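# Seat bearing ring onto upright journal's shoulder

## Task

Slide the bearing ring over the vertical journal and lower it fully until it sits on the journal's shoulder, without dropping the ring along the way.

## Robot and tools

Robot: two arms, left_arm and right_arm. Each has six revolute joints and a parallel gripper. Joint order in every row and every per-joint list: waist, shoulder, elbow, wrist pitch, wrist yaw, wrist roll. Stated ranges in rad: waist -2.618 to 3.054, shoulder 0.000 to 3.142, elbow 0.000 to 3.142, wrist pitch -1.571 to 1.571, wrist yaw -1.571 to 1.571, wrist roll -2.094 to 2.094. The true end stops may differ from these by up to 0.059 rad either way.

Frame: all hand positions, orientations and velocities use the scene frame. Origin is at table-top height, centred between the two nominal arm bases, roughly 5 to 10 cm in from the table's near edge. +z points up, +x points away over the table, and left_arm sits on the +y side (arm names do not match image left/right). Actual bases are offset from nominal by a fixed amount; a BASES line, if shown, gives the calibrated spot. Printed hand poses can be off by a few cm, more when the arm reaches far. The gripper's fingers extend along its local +z and close along its local y; end_effector_position is the midpoint between the pads, about 1 cm short of the fingertips.

Row format (used by both motion tools): one flat list of 14 numbers covering both arms, even if only one moves. Numbers 1-6 are left_arm's absolute joint target angles in rad (same convention as Joint positions), number 7 is left_arm's opening, numbers 8-13 are right_arm's absolute joint angles, number 14 is right_arm's opening. Opening is a scale from -1 (shut) to +1 (fully open); between the ends the fingers go to where grip_measured would read that value. To keep an arm or gripper unchanged, resend its current Joint targets / Tool commands values; a 0 opening is a real command, not a blank.

execute_actions(actions, cameras): actions is a list of actions; each action is a list of 1 to 15 rows, one row per control step of 1/30 s. If fewer than 15 rows are given, the last one is held to fill the 15 steps. An empty list just reports state and images. A call is rejected if any joint target lies more than 0.059 rad beyond its stated end and is further out than the current angle. Targets beyond a real end are clipped there, and "joint sent to its limit" is printed; absence of that line does not prove more travel exists. Each step, a joint's target is kept within 0.339 rad of its measured angle for waist, shoulder and elbow, and within 2.2 rad for the three wrist joints; if targets would shift the gripper over 200 mm, the arm's targets are pulled back proportionally. Large moves therefore need several actions.

move(target, speed, blend, opening_speed, blocking, cameras): target is one 14-number row or a list of up to 15 rows (absolute joint angles plus openings), all sharing at most 10 s; longer paths stop short. Joints travel in sync, so the hand follows a curve, and paths never avoid obstacles or the other arm. speed (rad/s, 0.01 to 12.57, default 0.5) caps the joint with the longest travel; one value or one per segment. Paths take at least 0.5 s. blend (rad, default 0) rounds corners at intermediate rows. opening_speed (units per second on the -1..+1 scale, at least 0.2) ramps gripper openings; use a low value to close gently. The first row's openings are sent at the start; later rows' openings are applied after arriving and coming to rest. blocking=false returns after about 0.5 s while the move continues; a new move then takes over from the current point. The result adds a move: line, e.g. done, off_target (resting more than 0.035 rad off), moving, held or fault, plus limits=held if steps were withheld. done/off_target say nothing about contact. Faster moves and targets set further past a contact hit and press harder.

wait(seconds 0 to 10): lets time pass with current commands held; a running move keeps going. stop(): brakes a running move; needs braking room. zoom_image(camera, region): camera is cam_high, cam_low, cam_left_wrist or cam_right_wrist; region is [x0, y0, x1, y1] pixels from the top-left of that camera's latest image (896x504), at most 504 by 504. finished_scene(scene): ends the current scene, given its number; irreversible, so call it only once the ring is seated and stays so with the robot released.

Results: end_effector_position (m) and end_effector_quat_wxyz per gripper; Joint positions (rad) and Joint velocities (rad/s) per arm, each followed by finger-pad gap (m, m/s; 0.094 fully open); "within noise" means the arm is still. Joint targets shows what joints are currently driven toward. Tool commands shows present gripper commands. grip_measured is the opening on the command scale; empty it may read up to 2.7 mm wide, and on a hard part under full squeeze a few mm narrower than the part. Force reaches the limit (roughly 50-64 N per pad) once commanded about 0.05 below the touch reading (0.11 or more for round parts). grip_effort_nm is motor effort, negative closing, not a pad force. Joint torques (N m, positive toward larger angle) include gravity and offsets; joints 1-3 wrap around at ±28 N m. "joint command not followed" means the clearance check altered steps.

Avoid: dropping the ring or releasing it while it moves; anything falling or being left off the table; hard hits, slams or strong pushes; contact or pressing between the two arms, including one gripper closing on the other's fingers; striking the bar under the bases, the plate behind it (tops up to about 3 cm above the table) or the low rail, which give no warning. A camera cable touching something counts as that arm touching it. Loose objects may occasionally get nudged. Straining toward unreachable poses, holding loads or long reaches heats motors: MOTOR HOT at 75 °C, an arm fold-and-idle fault at 90 °C, collapse at 100 °C. The simulation keeps running while you compose replies, with the last command held.

Each tool is called after ">>>" by a JSON object that holds its "op" and its "data", one argument or row to a line.

## Session

>>> {"op": "execute_actions", "data": {
  "actions": []
}}

Scene clock: 0.00 s.
left_arm: end_effector_position=(+0.3955, +0.2693, +0.1213) grip_measured=+1.000 grip_effort_nm=n/a end_effector_quat_wxyz=(+0.646, +0.015, +0.763, +0.015) | right_arm: end_effector_position=(+0.4029, -0.3262, +0.1057) grip_measured=+1.000 grip_effort_nm=n/a end_effector_quat_wxyz=(+0.609, +0.018, +0.792, -0.034)
Joint positions: left_arm=[-0.013 1.579 0.316 1.059 -0.069 0.056 0.094] | right_arm=[-0.026 1.543 0.378 0.879 -0.012 0.006 0.094]
Joint velocities: within noise
Joint torques (N m): no reading
Motor temperatures (°C): left_arm=[26 27 26 22 22 22 23] | right_arm=[26 25 27 27 25 23 25]
Heat: left arm: 27 °C; right arm: 27 °C.
Joint targets: left_arm=[-0.016 1.575 0.324 1.057 -0.067 0.056] | right_arm=[-0.030 1.536 0.387 0.883 -0.009 0.006]
Tool commands: left_gripper/opening=+1.0 right_gripper/opening=+1.0

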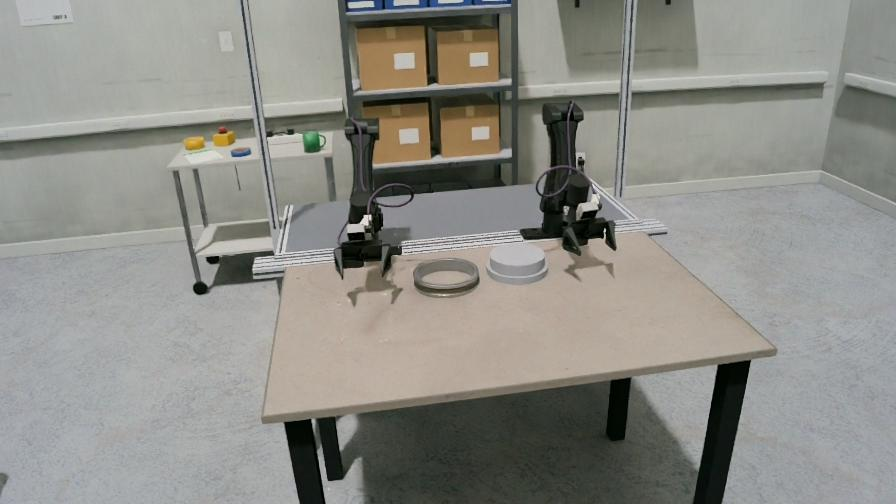

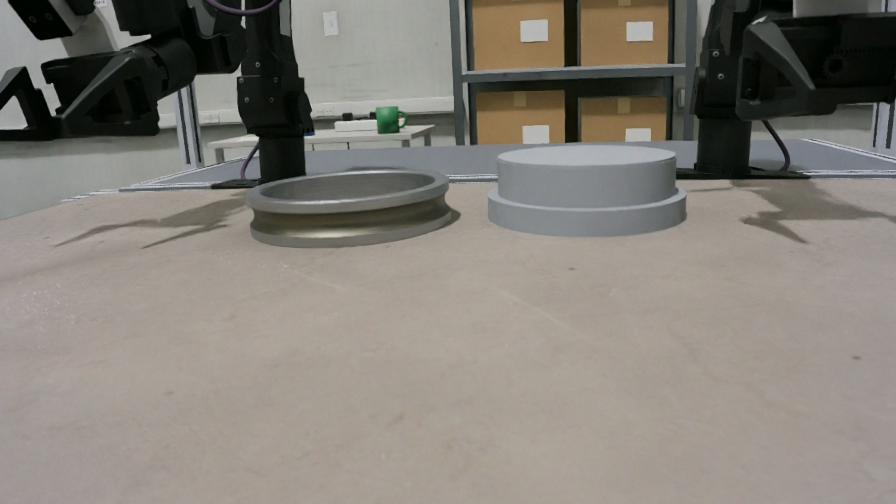

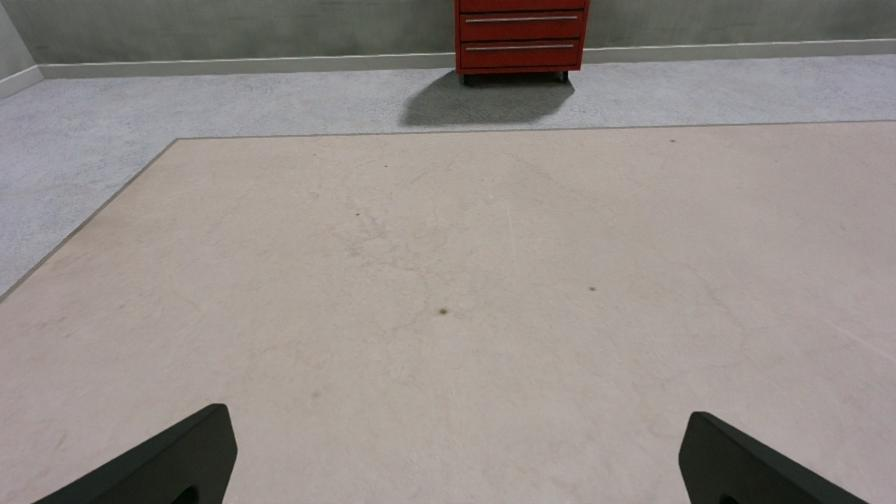

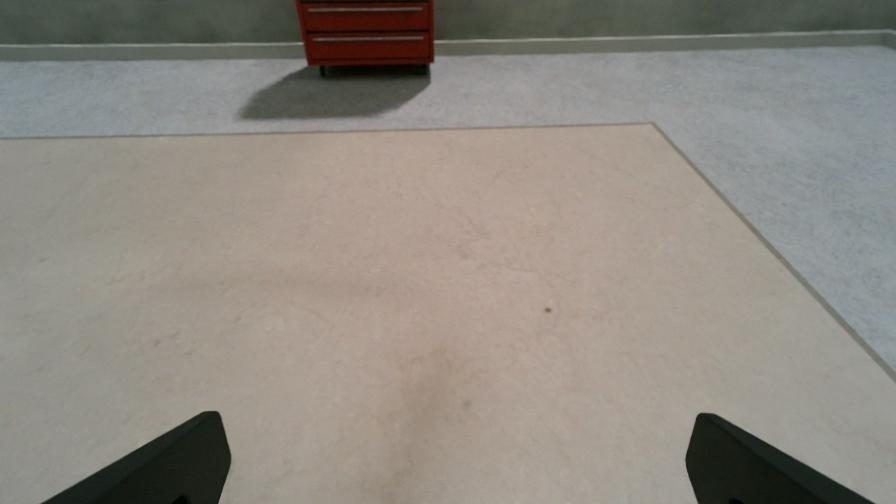

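>>> {"op": "move", "data": {
  "target": [-0.5,1.678,1.579,-1.2,0,0,1,0.4,1.678,1.579,-1.2,0,0,1]
}}

Scene clock: 64.97 s.
left_arm: end_effector_position=(+0.3078, +0.0987, +0.1860) grip_measured=+1.000 grip_effort_nm=0.012 end_effector_quat_wxyz=(+0.164, +0.265, +0.949, -0.041) | right_arm: end_effector_position=(+0.3370, -0.1694, +0.1602) grip_measured=+1.000 grip_effort_nm=0.007 end_effector_quat_wxyz=(+0.136, -0.173, +0.975, +0.005)
Joint positions: left_arm=[-0.493 1.649 1.555 -1.184 -0.011 0.005 0.094] | right_arm=[0.401 1.666 1.554 -1.195 -0.01 0.004 0.094]
Joint velocities: within noise
Joint torques (N m): left_arm=[-0.68 -4.72 8.46 0.54 0.09 -0.04] | right_arm=[-0.08 -6.27 8.62 0.72 0.09 -0.08]
Motor temperatures (°C): left_arm=[26 28 28 30 22 22 23] | right_arm=[26 27 29 32 25 23 25]
Heat: left arm: 30 °C; right arm: 32 °C.
Joint targets: left_arm=[-0.500 1.678 1.579 -1.200 0.000 0.000] | right_arm=[0.400 1.678 1.579 -1.200 0.000 0.000]
move: done

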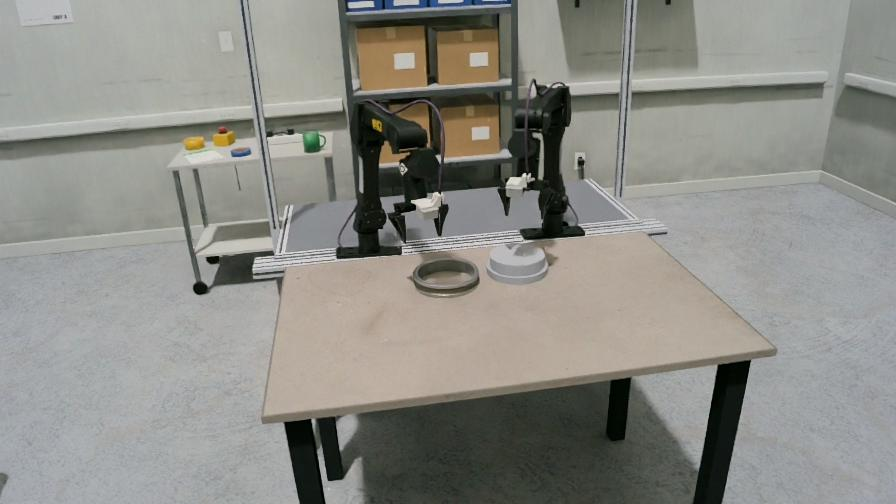

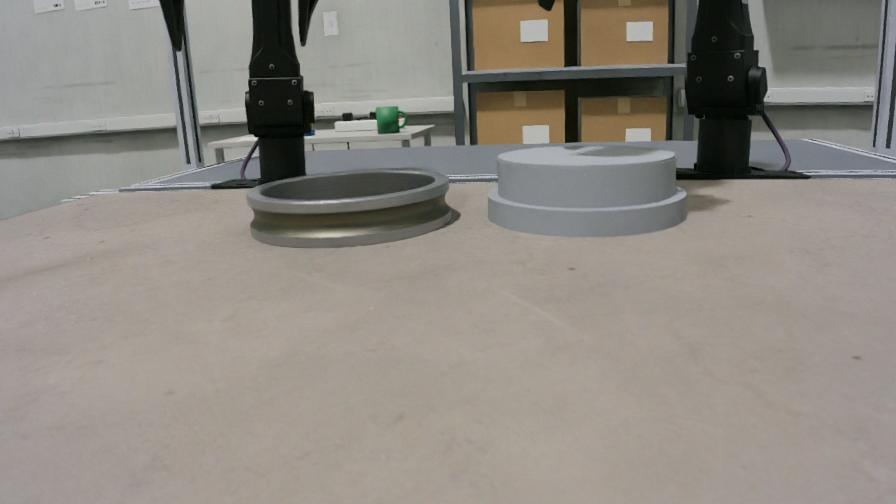

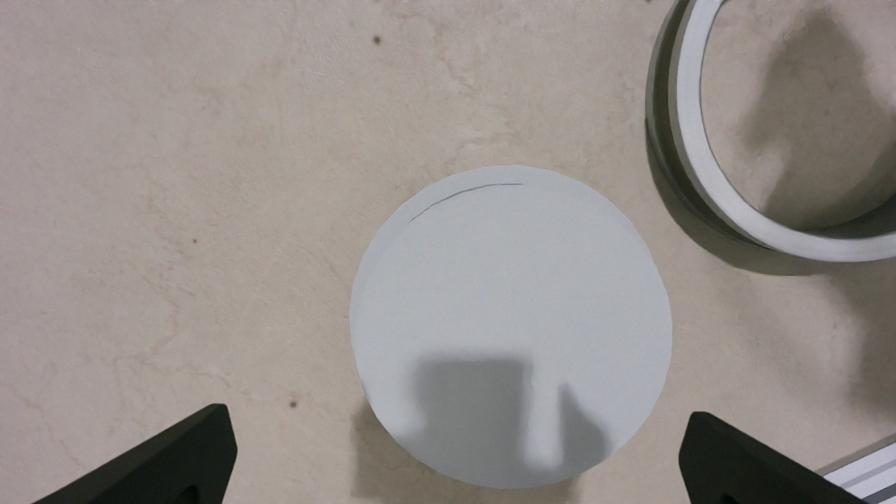

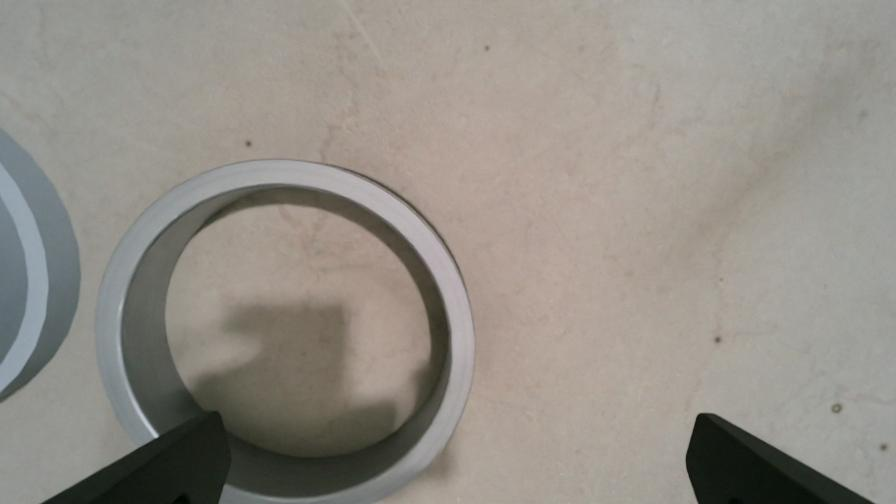

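>>> {"op": "move", "data": {
  "target": [-0.65,1.678,1.579,-1.2,0,0,1,0.3,1.99,1.80,-1.386,0,0,1]
}}

>>> {"op": "move", "data": {
  "target": [-0.65,1.678,1.579,-1.2,0,0,1,0.45,1.99,1.80,-1.386,0,0,1]
}}

Scene clock: 97.20 s.
left_arm: end_effector_position=(+0.2754, +0.0530, +0.1859) grip_measured=+1.000 grip_effort_nm=0.012 end_effector_quat_wxyz=(+0.160, +0.337, +0.926, -0.051) | right_arm: end_effector_position=(+0.3613, -0.2000, +0.1077) grip_measured=+1.000 grip_effort_nm=0.007 end_effector_quat_wxyz=(-0.001, -0.125, +0.992, -0.020)
Joint positions: left_arm=[-0.646 1.649 1.555 -1.185 -0.008 0.004 0.094] | right_arm=[0.31 1.985 1.775 -1.38 -0.009 0.004 0.094]
Joint velocities: within noise
Joint torques (N m): left_arm=[-0.46 -4.75 8.5 0.54 0.08 -0.03] | right_arm=[-0.85 -9.5 8.39 0.17 0.07 -0.06]
Motor temperatures (°C): left_arm=[26 29 29 27 22 22 23] | right_arm=[26 27 30 30 25 23 25]
Heat: left arm: 29 °C; right arm: 30 °C.
Joint targets: left_arm=[-0.650 1.678 1.579 -1.200 0.000 0.000] | right_arm=[0.300 1.990 1.800 -1.386 0.000 0.000]
move: done

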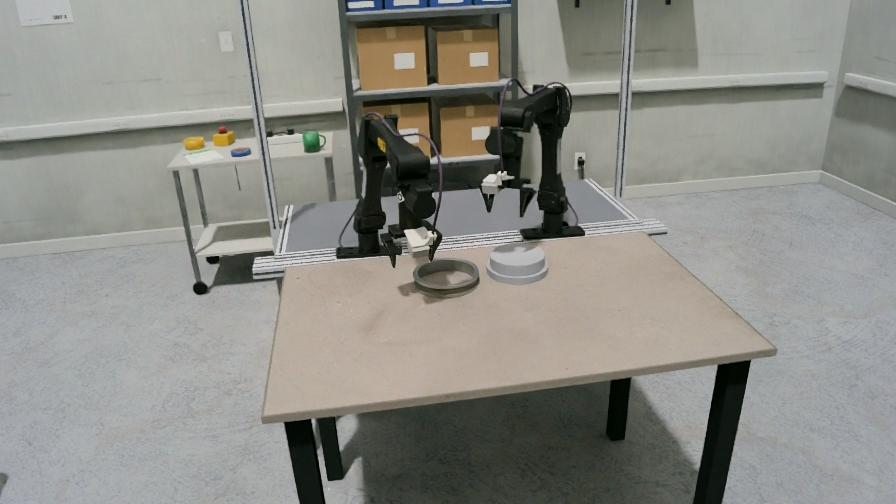

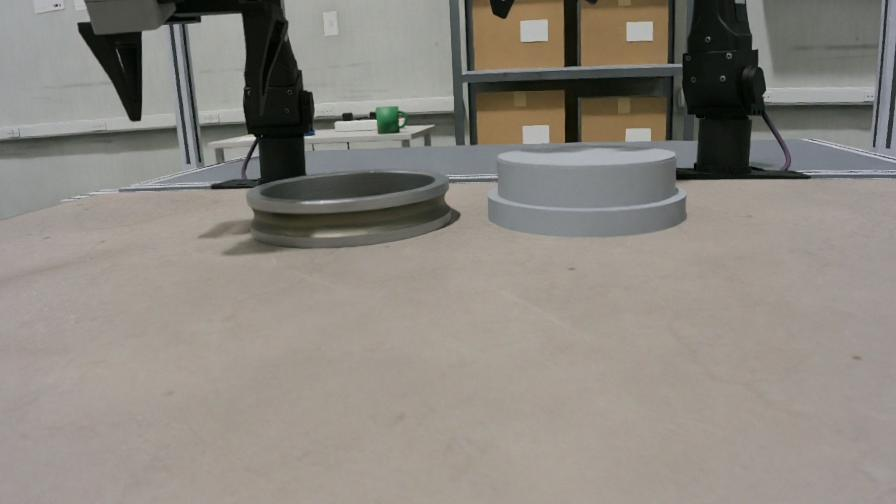

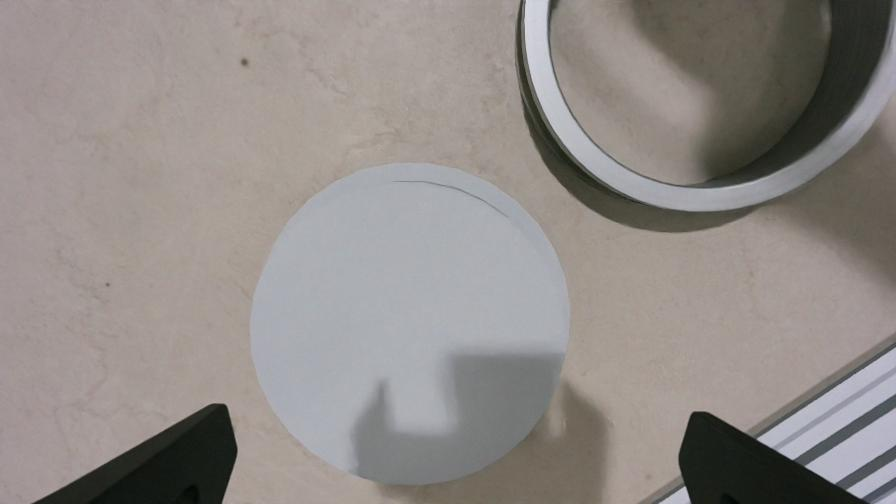

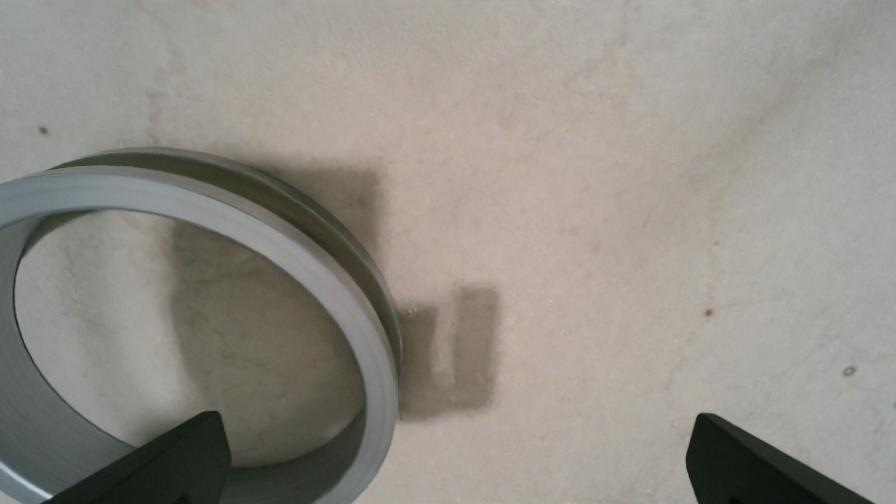

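Scene clock: 98.10 s.
left_arm: end_effector_position=(+0.2753, +0.0530, +0.1859) grip_measured=+1.000 grip_effort_nm=0.012 end_effector_quat_wxyz=(+0.160, +0.337, +0.926, -0.051) | right_arm: end_effector_position=(+0.3423, -0.1465, +0.1049) grip_measured=+1.000 grip_effort_nm=0.002 end_effector_quat_wxyz=(-0.003, -0.201, +0.979, -0.023)
Joint positions: left_arm=[-0.646 1.649 1.555 -1.185 -0.008 0.004 0.094] | right_arm=[0.464 1.985 1.775 -1.381 -0.006 0.003 0.094]
Joint velocities: within noise
Joint torques (N m): left_arm=[-0.43 -4.88 8.46 0.58 0.06 -0.03] | right_arm=[-1.18 -9.5 8.34 0.17 0.04 -0.05]
Motor temperatures (°C): left_arm=[26 29 29 27 22 22 23] | right_arm=[26 27 30 30 25 23 25]
Heat: left arm: 29 °C; right arm: 30 °C.
Joint targets: left_arm=[-0.650 1.678 1.579 -1.200 0.000 0.000] | right_arm=[0.450 1.990 1.800 -1.386 0.000 0.000]
move: done

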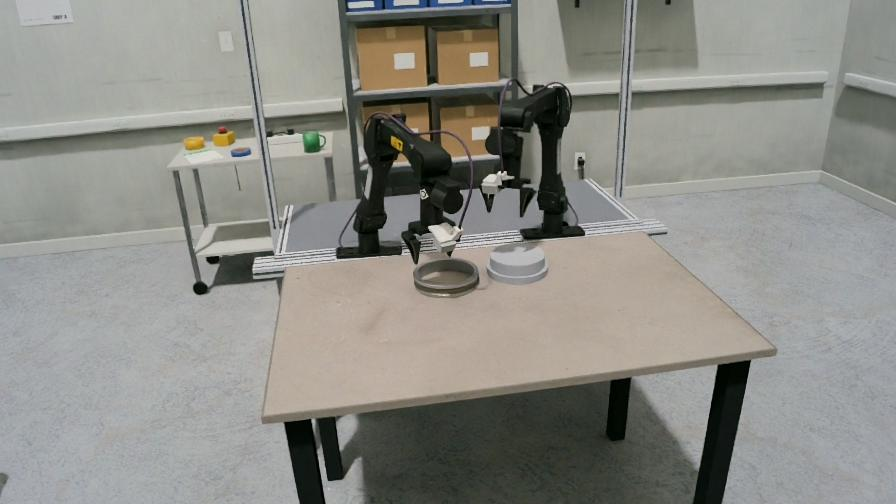

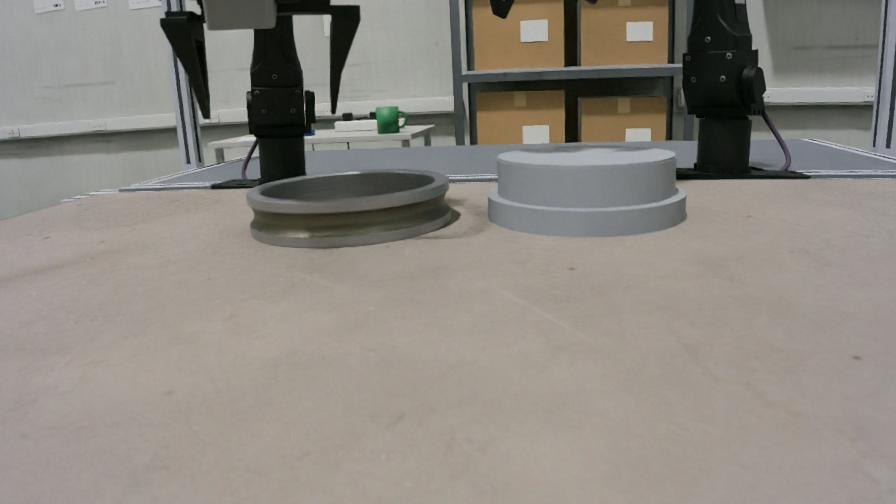

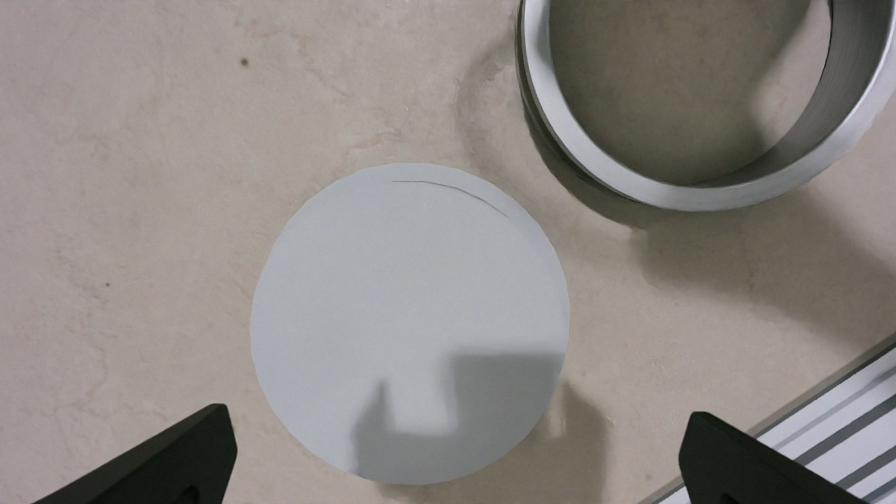

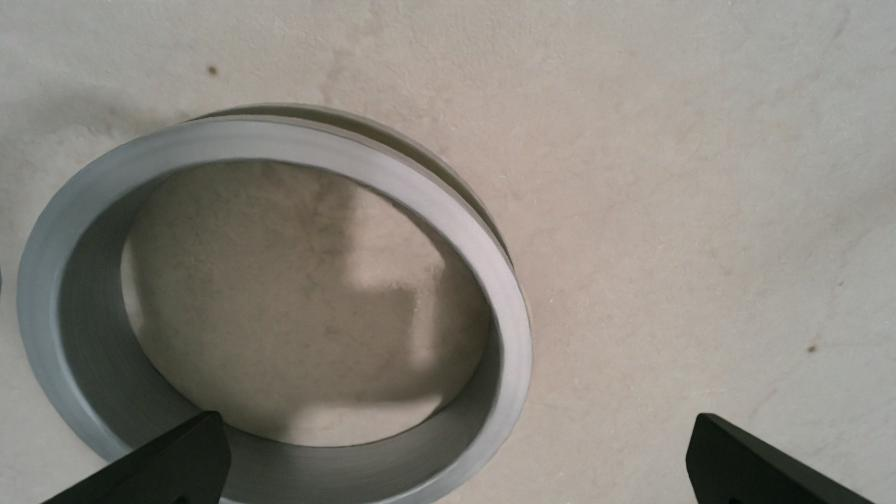

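>>> {"op": "move", "data": {
  "target": [-0.75,2.325,2.27,-1.504,0,-0.8,0.5,0.385,1.773,1.455,-1.244,0,0.343,0.5]
}}

Scene clock: 139.80 s.
left_arm: end_effector_position=(+0.3163, -0.0400, +0.1276) grip_measured=+0.502 grip_effort_nm=-0.076 end_effector_quat_wxyz=(+0.035, +0.000, +0.999, -0.027) | right_arm: end_effector_position=(+0.3057, -0.1868, +0.0868) grip_measured=+0.502 grip_effort_nm=-0.085 end_effector_quat_wxyz=(-0.005, -0.003, +1.000, -0.024)
Joint positions: left_arm=[-0.745 2.29 2.246 -1.485 -0.005 -0.794 0.071] | right_arm=[0.397 1.807 1.462 -1.259 -0.006 0.337 0.071]
Joint velocities: within noise
Joint torques (N m): left_arm=[-0.39 -9.31 8.03 0.08 0 -0.05] | right_arm=[-1.11 -11.07 5.44 0.32 0.03 0.06]
Motor temperatures (°C): left_arm=[26 29 30 26 22 22 23] | right_arm=[26 29 29 29 25 23 25]
Heat: left arm: 30 °C; right arm: 29 °C.
Joint targets: left_arm=[-0.750 2.325 2.270 -1.504 0.000 -0.800] | right_arm=[0.385 1.773 1.455 -1.244 0.000 0.343]
move: done

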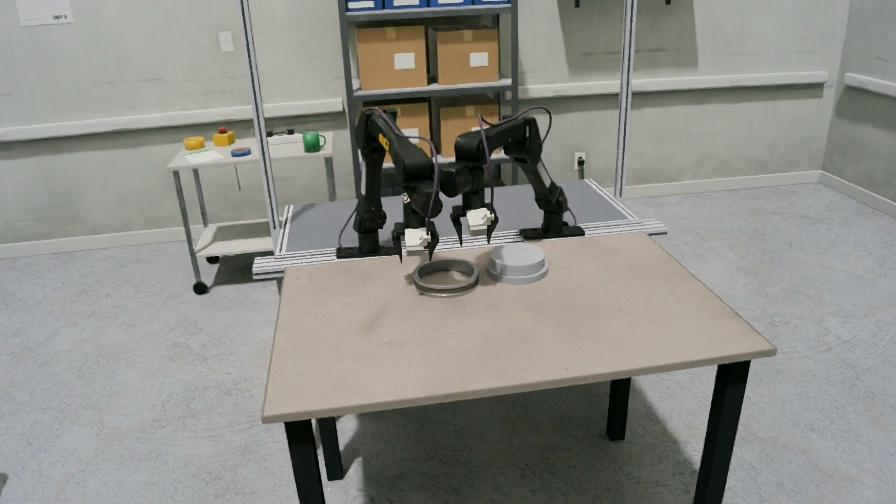

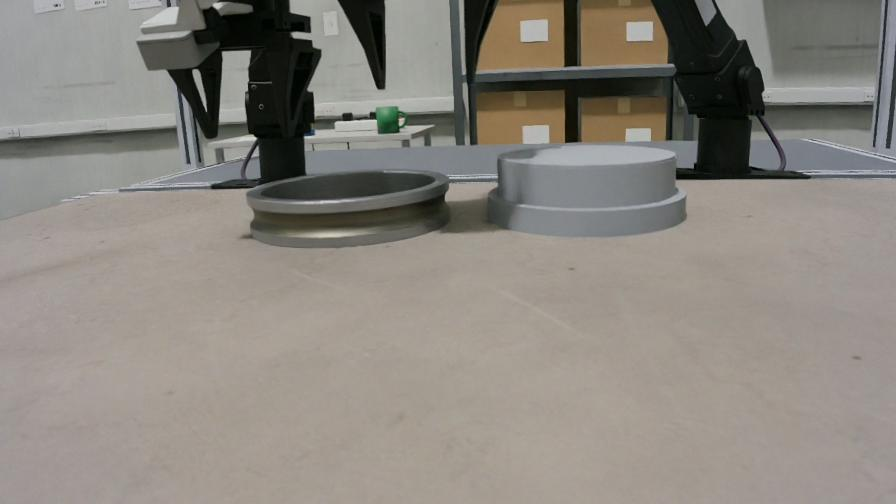

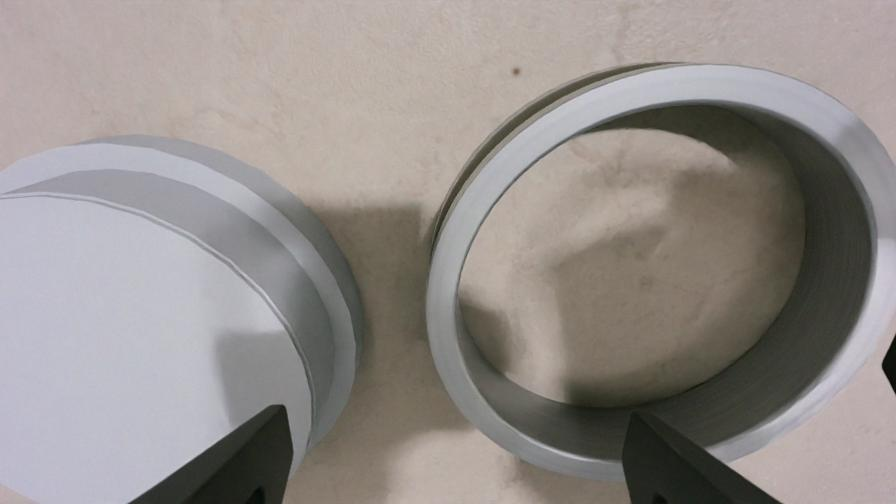

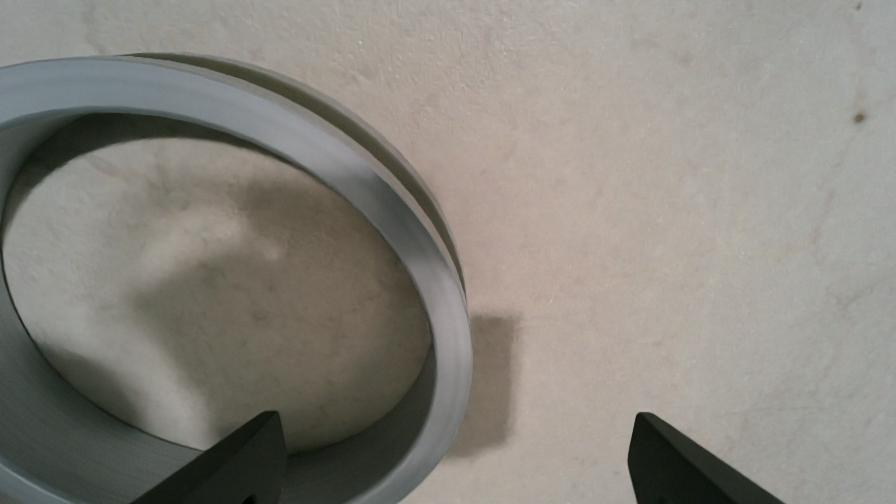

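>>> {"op": "move", "data": {
  "target": [-0.75,2.308,2.003,-1.253,0,-0.8,0.3,0.385,1.784,1.38,-1.157,0,0.343,0.3]
}}

>>> {"op": "zoom_image", "data": {
  "camera": "cam_low",
  "region": [120, 20, 500, 260]
}}

Scene clock: 168.50 s.
left_arm: end_effector_position=(+0.3166, -0.0403, +0.1263) grip_measured=+0.302 grip_effort_nm=-0.081 end_effector_quat_wxyz=(+0.036, +0.000, +0.999, -0.027) | right_arm: end_effector_position=(+0.3058, -0.1871, +0.0814) grip_measured=+0.302 grip_effort_nm=-0.081 end_effector_quat_wxyz=(-0.004, -0.003, +1.000, -0.024)
Joint positions: left_arm=[-0.745 2.29 2.241 -1.479 -0.005 -0.795 0.061] | right_arm=[0.397 1.806 1.439 -1.234 -0.006 0.337 0.061]
Joint velocities: within noise
Joint torques (N m): left_arm=[-0.12 -11.96 5.76 0.26 -0.03 0.01] | right_arm=[-1.07 -10.74 5.53 0.35 0.04 0.07]
Motor temperatures (°C): left_arm=[26 30 29 25 22 22 23] | right_arm=[26 32 29 29 25 23 25]
Heat: left arm: 30 °C; right arm: 32 °C.
Joint targets: left_arm=[-0.745 2.290 2.242 -1.480 -0.005 -0.795] | right_arm=[0.385 1.776 1.433 -1.218 0.000 0.343]
move: held (left_arm; a check stopped the path), off_target (right_arm; braked when a check withheld steps of left_arm); limits=held; left_arm: the elbow is farthest, 0.238 rad from its target; right_arm: the wrist pitch is farthest, 0.077 rad from its target
joint command not followed: on one or more control steps a check withheld the commanded joint targets of the left arm, and it was not sent them on those steps.
cause: the commanded joint targets, or the way to them, would bring a part of the robot too close to another arm (this arm's wrist (the part past the wrist pitch) and the right arm's wrist (the part past the wrist pitch)).

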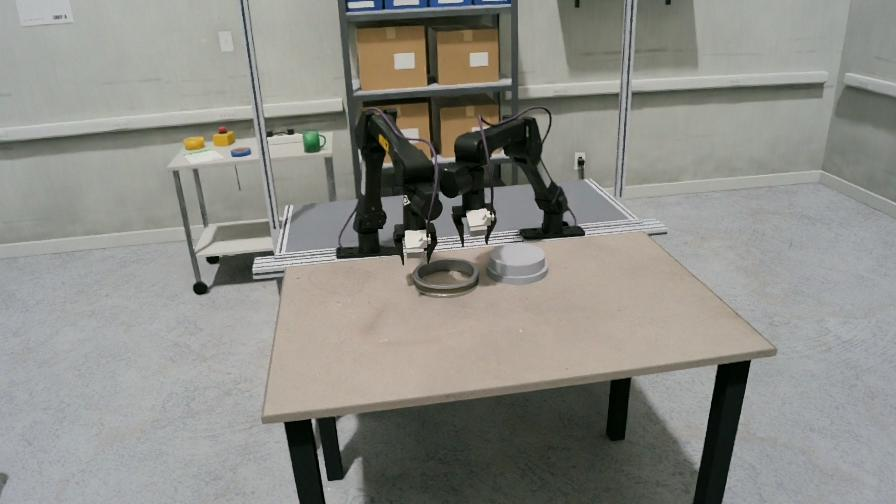

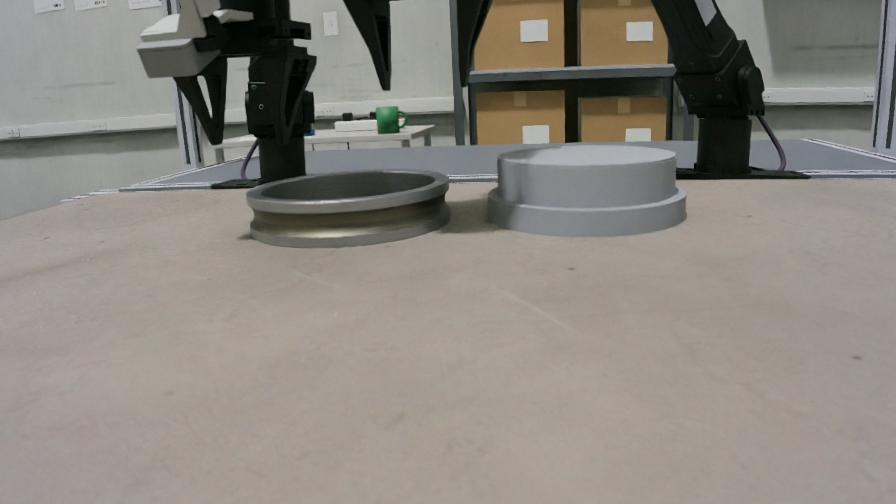

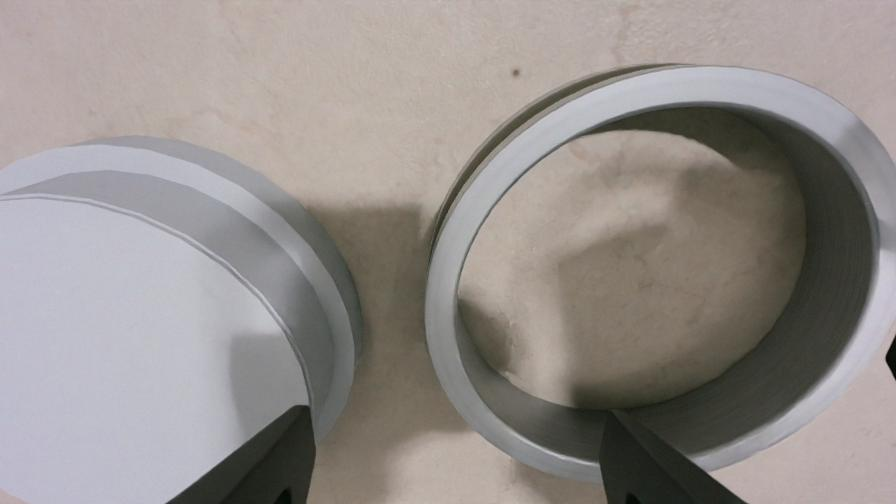

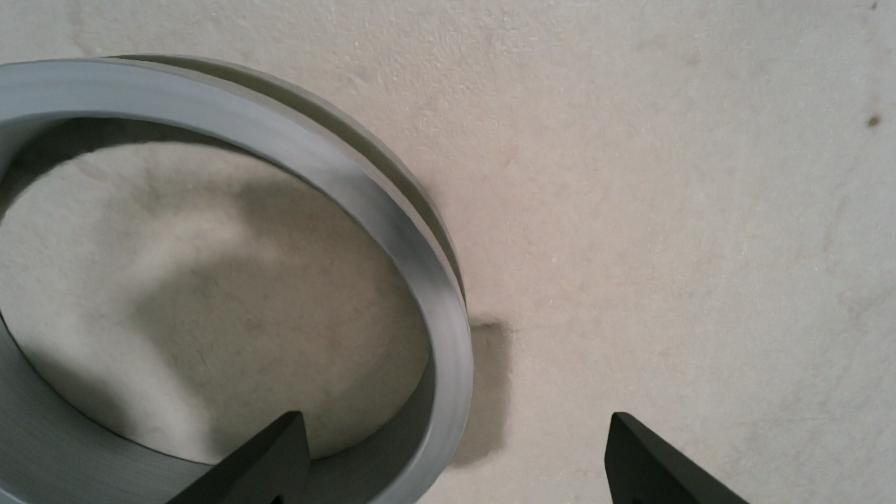

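Scaled by 1.326 from the camera's 896x504 image, which has a finer 1280x720 frame.

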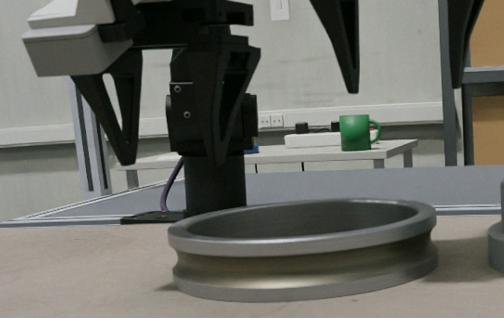

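>>> {"op": "move", "data": {
  "target": [-0.686,2.156,1.884,-1.165,0.149,-0.733,0.3,0.262,1.732,1.298,-1.093,-0.195,0.222,0.3]
}}

>>> {"op": "zoom_image", "data": {
  "camera": "cam_low",
  "region": [120, 20, 500, 260]
}}

Scene clock: 205.73 s.
left_arm: end_effector_position=(+0.3155, -0.0420, +0.0776) grip_measured=+0.302 grip_effort_nm=-0.076 end_effector_quat_wxyz=(+0.004, +0.007, +0.995, -0.095) | right_arm: end_effector_position=(+0.3036, -0.1969, +0.0634) grip_measured=+0.302 grip_effort_nm=-0.081 end_effector_quat_wxyz=(-0.010, +0.005, +0.997, +0.070)
Joint positions: left_arm=[-0.694 2.204 1.896 -1.174 0.14 -0.738 0.061] | right_arm=[0.272 1.767 1.304 -1.11 -0.188 0.228 0.061]
Joint velocities: within noise
Joint torques (N m): left_arm=[0.61 -15.8 5.09 0.41 0.16 0.06] | right_arm=[-0.84 -10.71 5.52 0.43 -0.19 -0.08]
Motor temperatures (°C): left_arm=[26 33 29 25 22 22 23] | right_arm=[26 32 29 28 25 23 25]
Heat: left arm: 33 °C; right arm: 32 °C.
Joint targets: left_arm=[-0.686 2.156 1.884 -1.165 0.149 -0.733] | right_arm=[0.262 1.732 1.298 -1.093 -0.195 0.222]
move: off_target (left_arm); left_arm: the shoulder is farthest, 0.048 rad from its target

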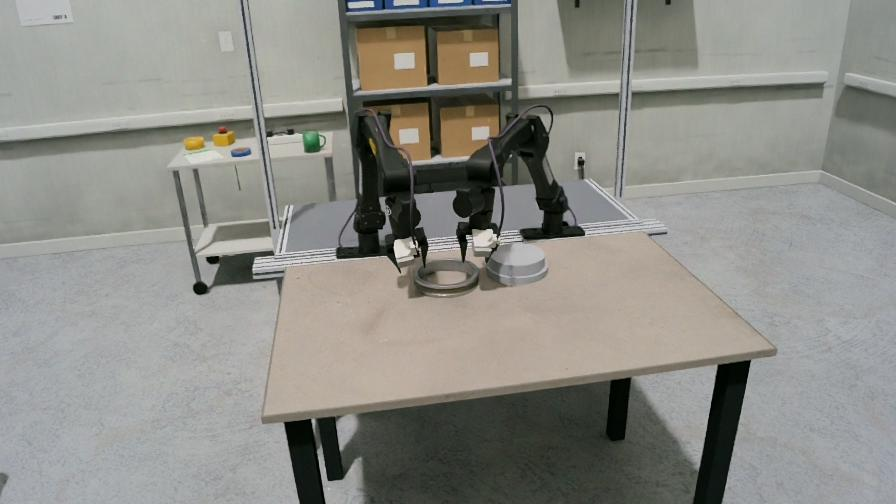

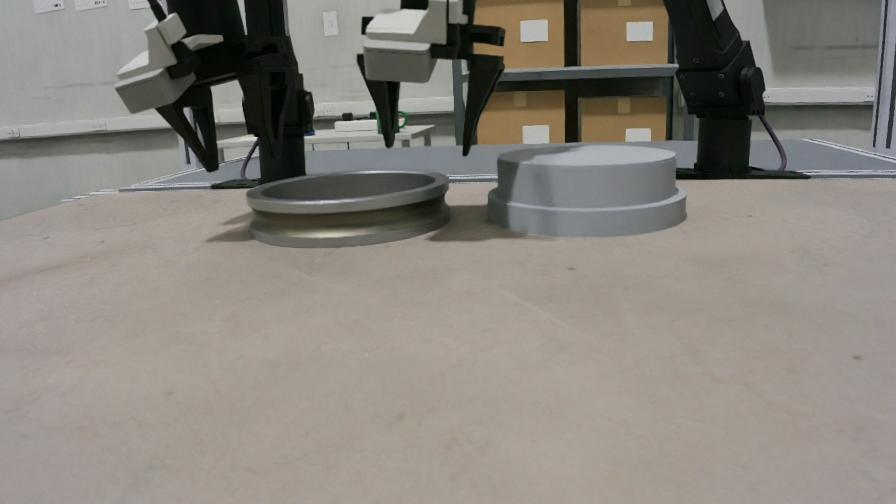

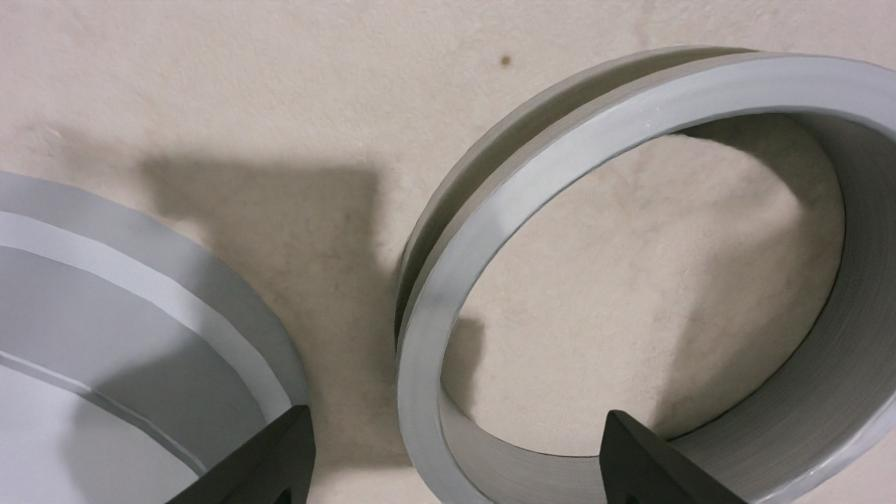

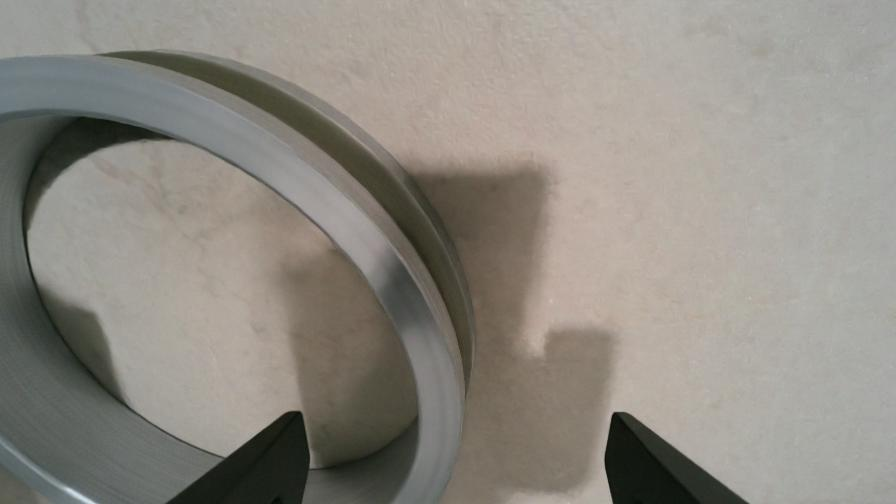

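Scaled by 1.326 from the camera's 896x504 image, which has a finer 1280x720 frame.

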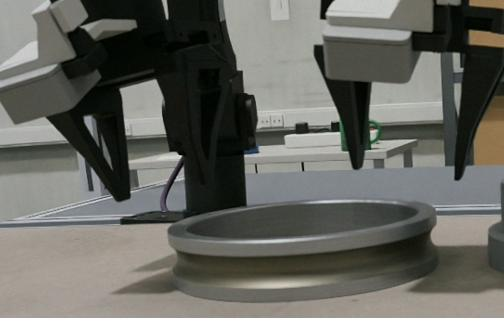

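>>> {"op": "move", "data": {
  "target": [-0.693,2.104,1.703,-1.036,0.149,-0.74,0.3,0.281,1.702,1.214,-1.039,-0.192,0.241,0.3]
}}

>>> {"op": "zoom_image", "data": {
  "camera": "cam_low",
  "region": [120, 20, 500, 260]
}}

Scene clock: 232.77 s.
left_arm: end_effector_position=(+0.3043, -0.0317, +0.0523) grip_measured=+0.302 grip_effort_nm=-0.076 end_effector_quat_wxyz=(+0.003, +0.007, +0.996, -0.094) | right_arm: end_effector_position=(+0.2920, -0.1969, +0.0520) grip_measured=+0.302 grip_effort_nm=-0.081 end_effector_quat_wxyz=(-0.010, +0.004, +0.997, +0.070)
Joint positions: left_arm=[-0.694 2.151 1.712 -1.045 0.141 -0.738 0.061] | right_arm=[0.281 1.734 1.22 -1.056 -0.189 0.237 0.061]
Joint velocities: within noise
Joint torques (N m): left_arm=[-0.02 -15.15 5.27 0.42 0.15 -0.01] | right_arm=[0.05 -10.14 5.56 0.42 -0.15 0.05]
Motor temperatures (°C): left_arm=[26 41 29 25 22 22 23] | right_arm=[26 31 28 28 25 23 25]
Heat: left arm: 41 °C; right arm: 31 °C.
Joint targets: left_arm=[-0.693 2.104 1.703 -1.036 0.149 -0.740] | right_arm=[0.281 1.702 1.214 -1.039 -0.192 0.241]
move: off_target (left_arm); left_arm: the shoulder is farthest, 0.047 rad from its target

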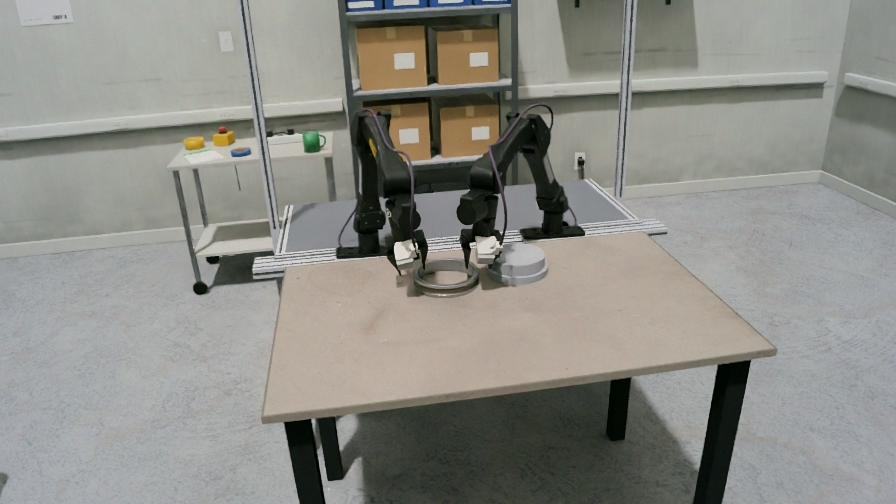

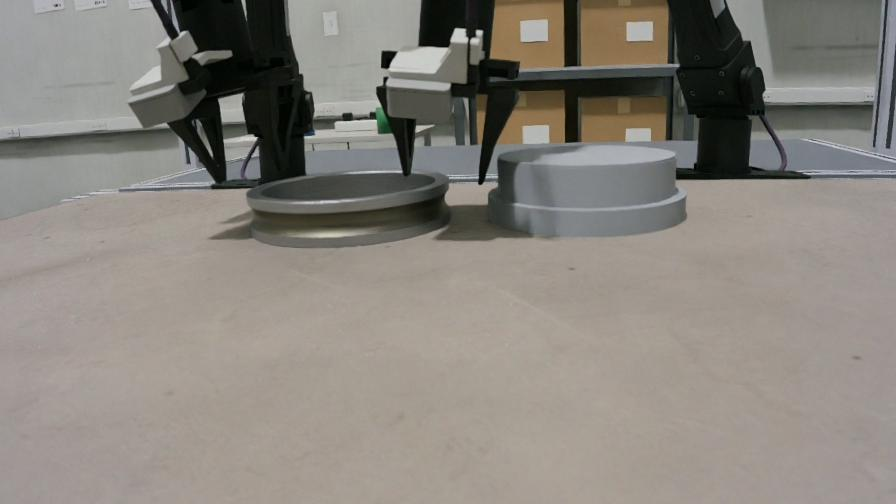

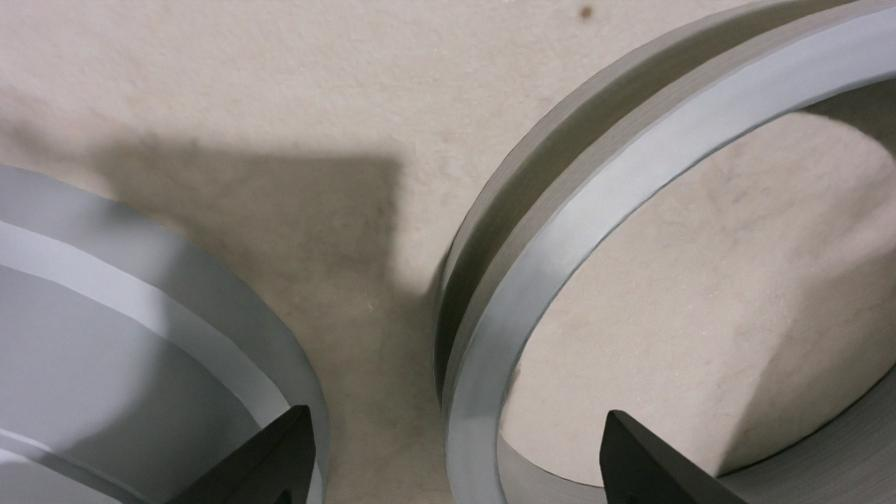

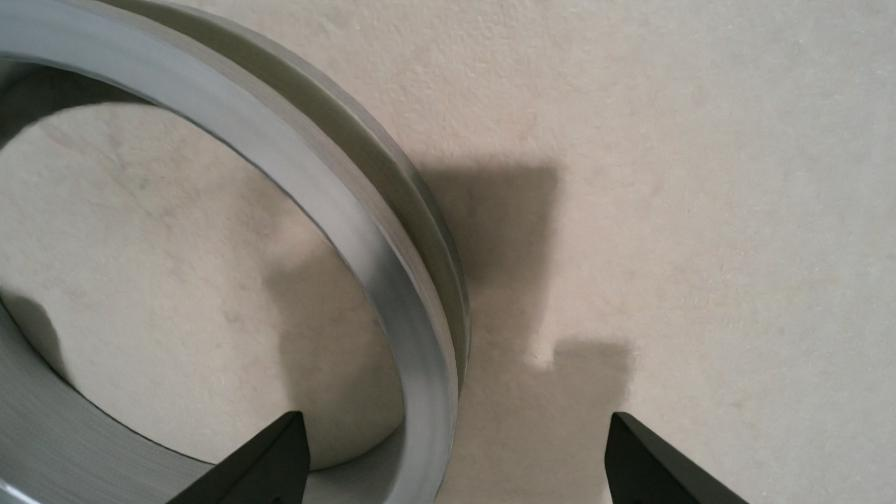

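Scaled by 1.326 from the camera's 896x504 image, which has a finer 1280x720 frame.

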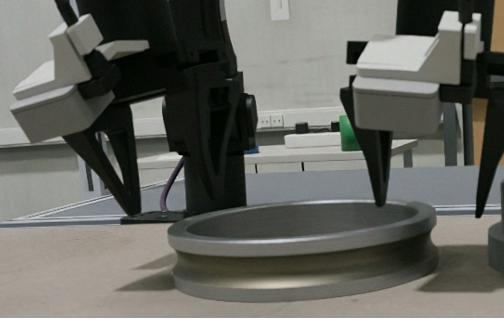

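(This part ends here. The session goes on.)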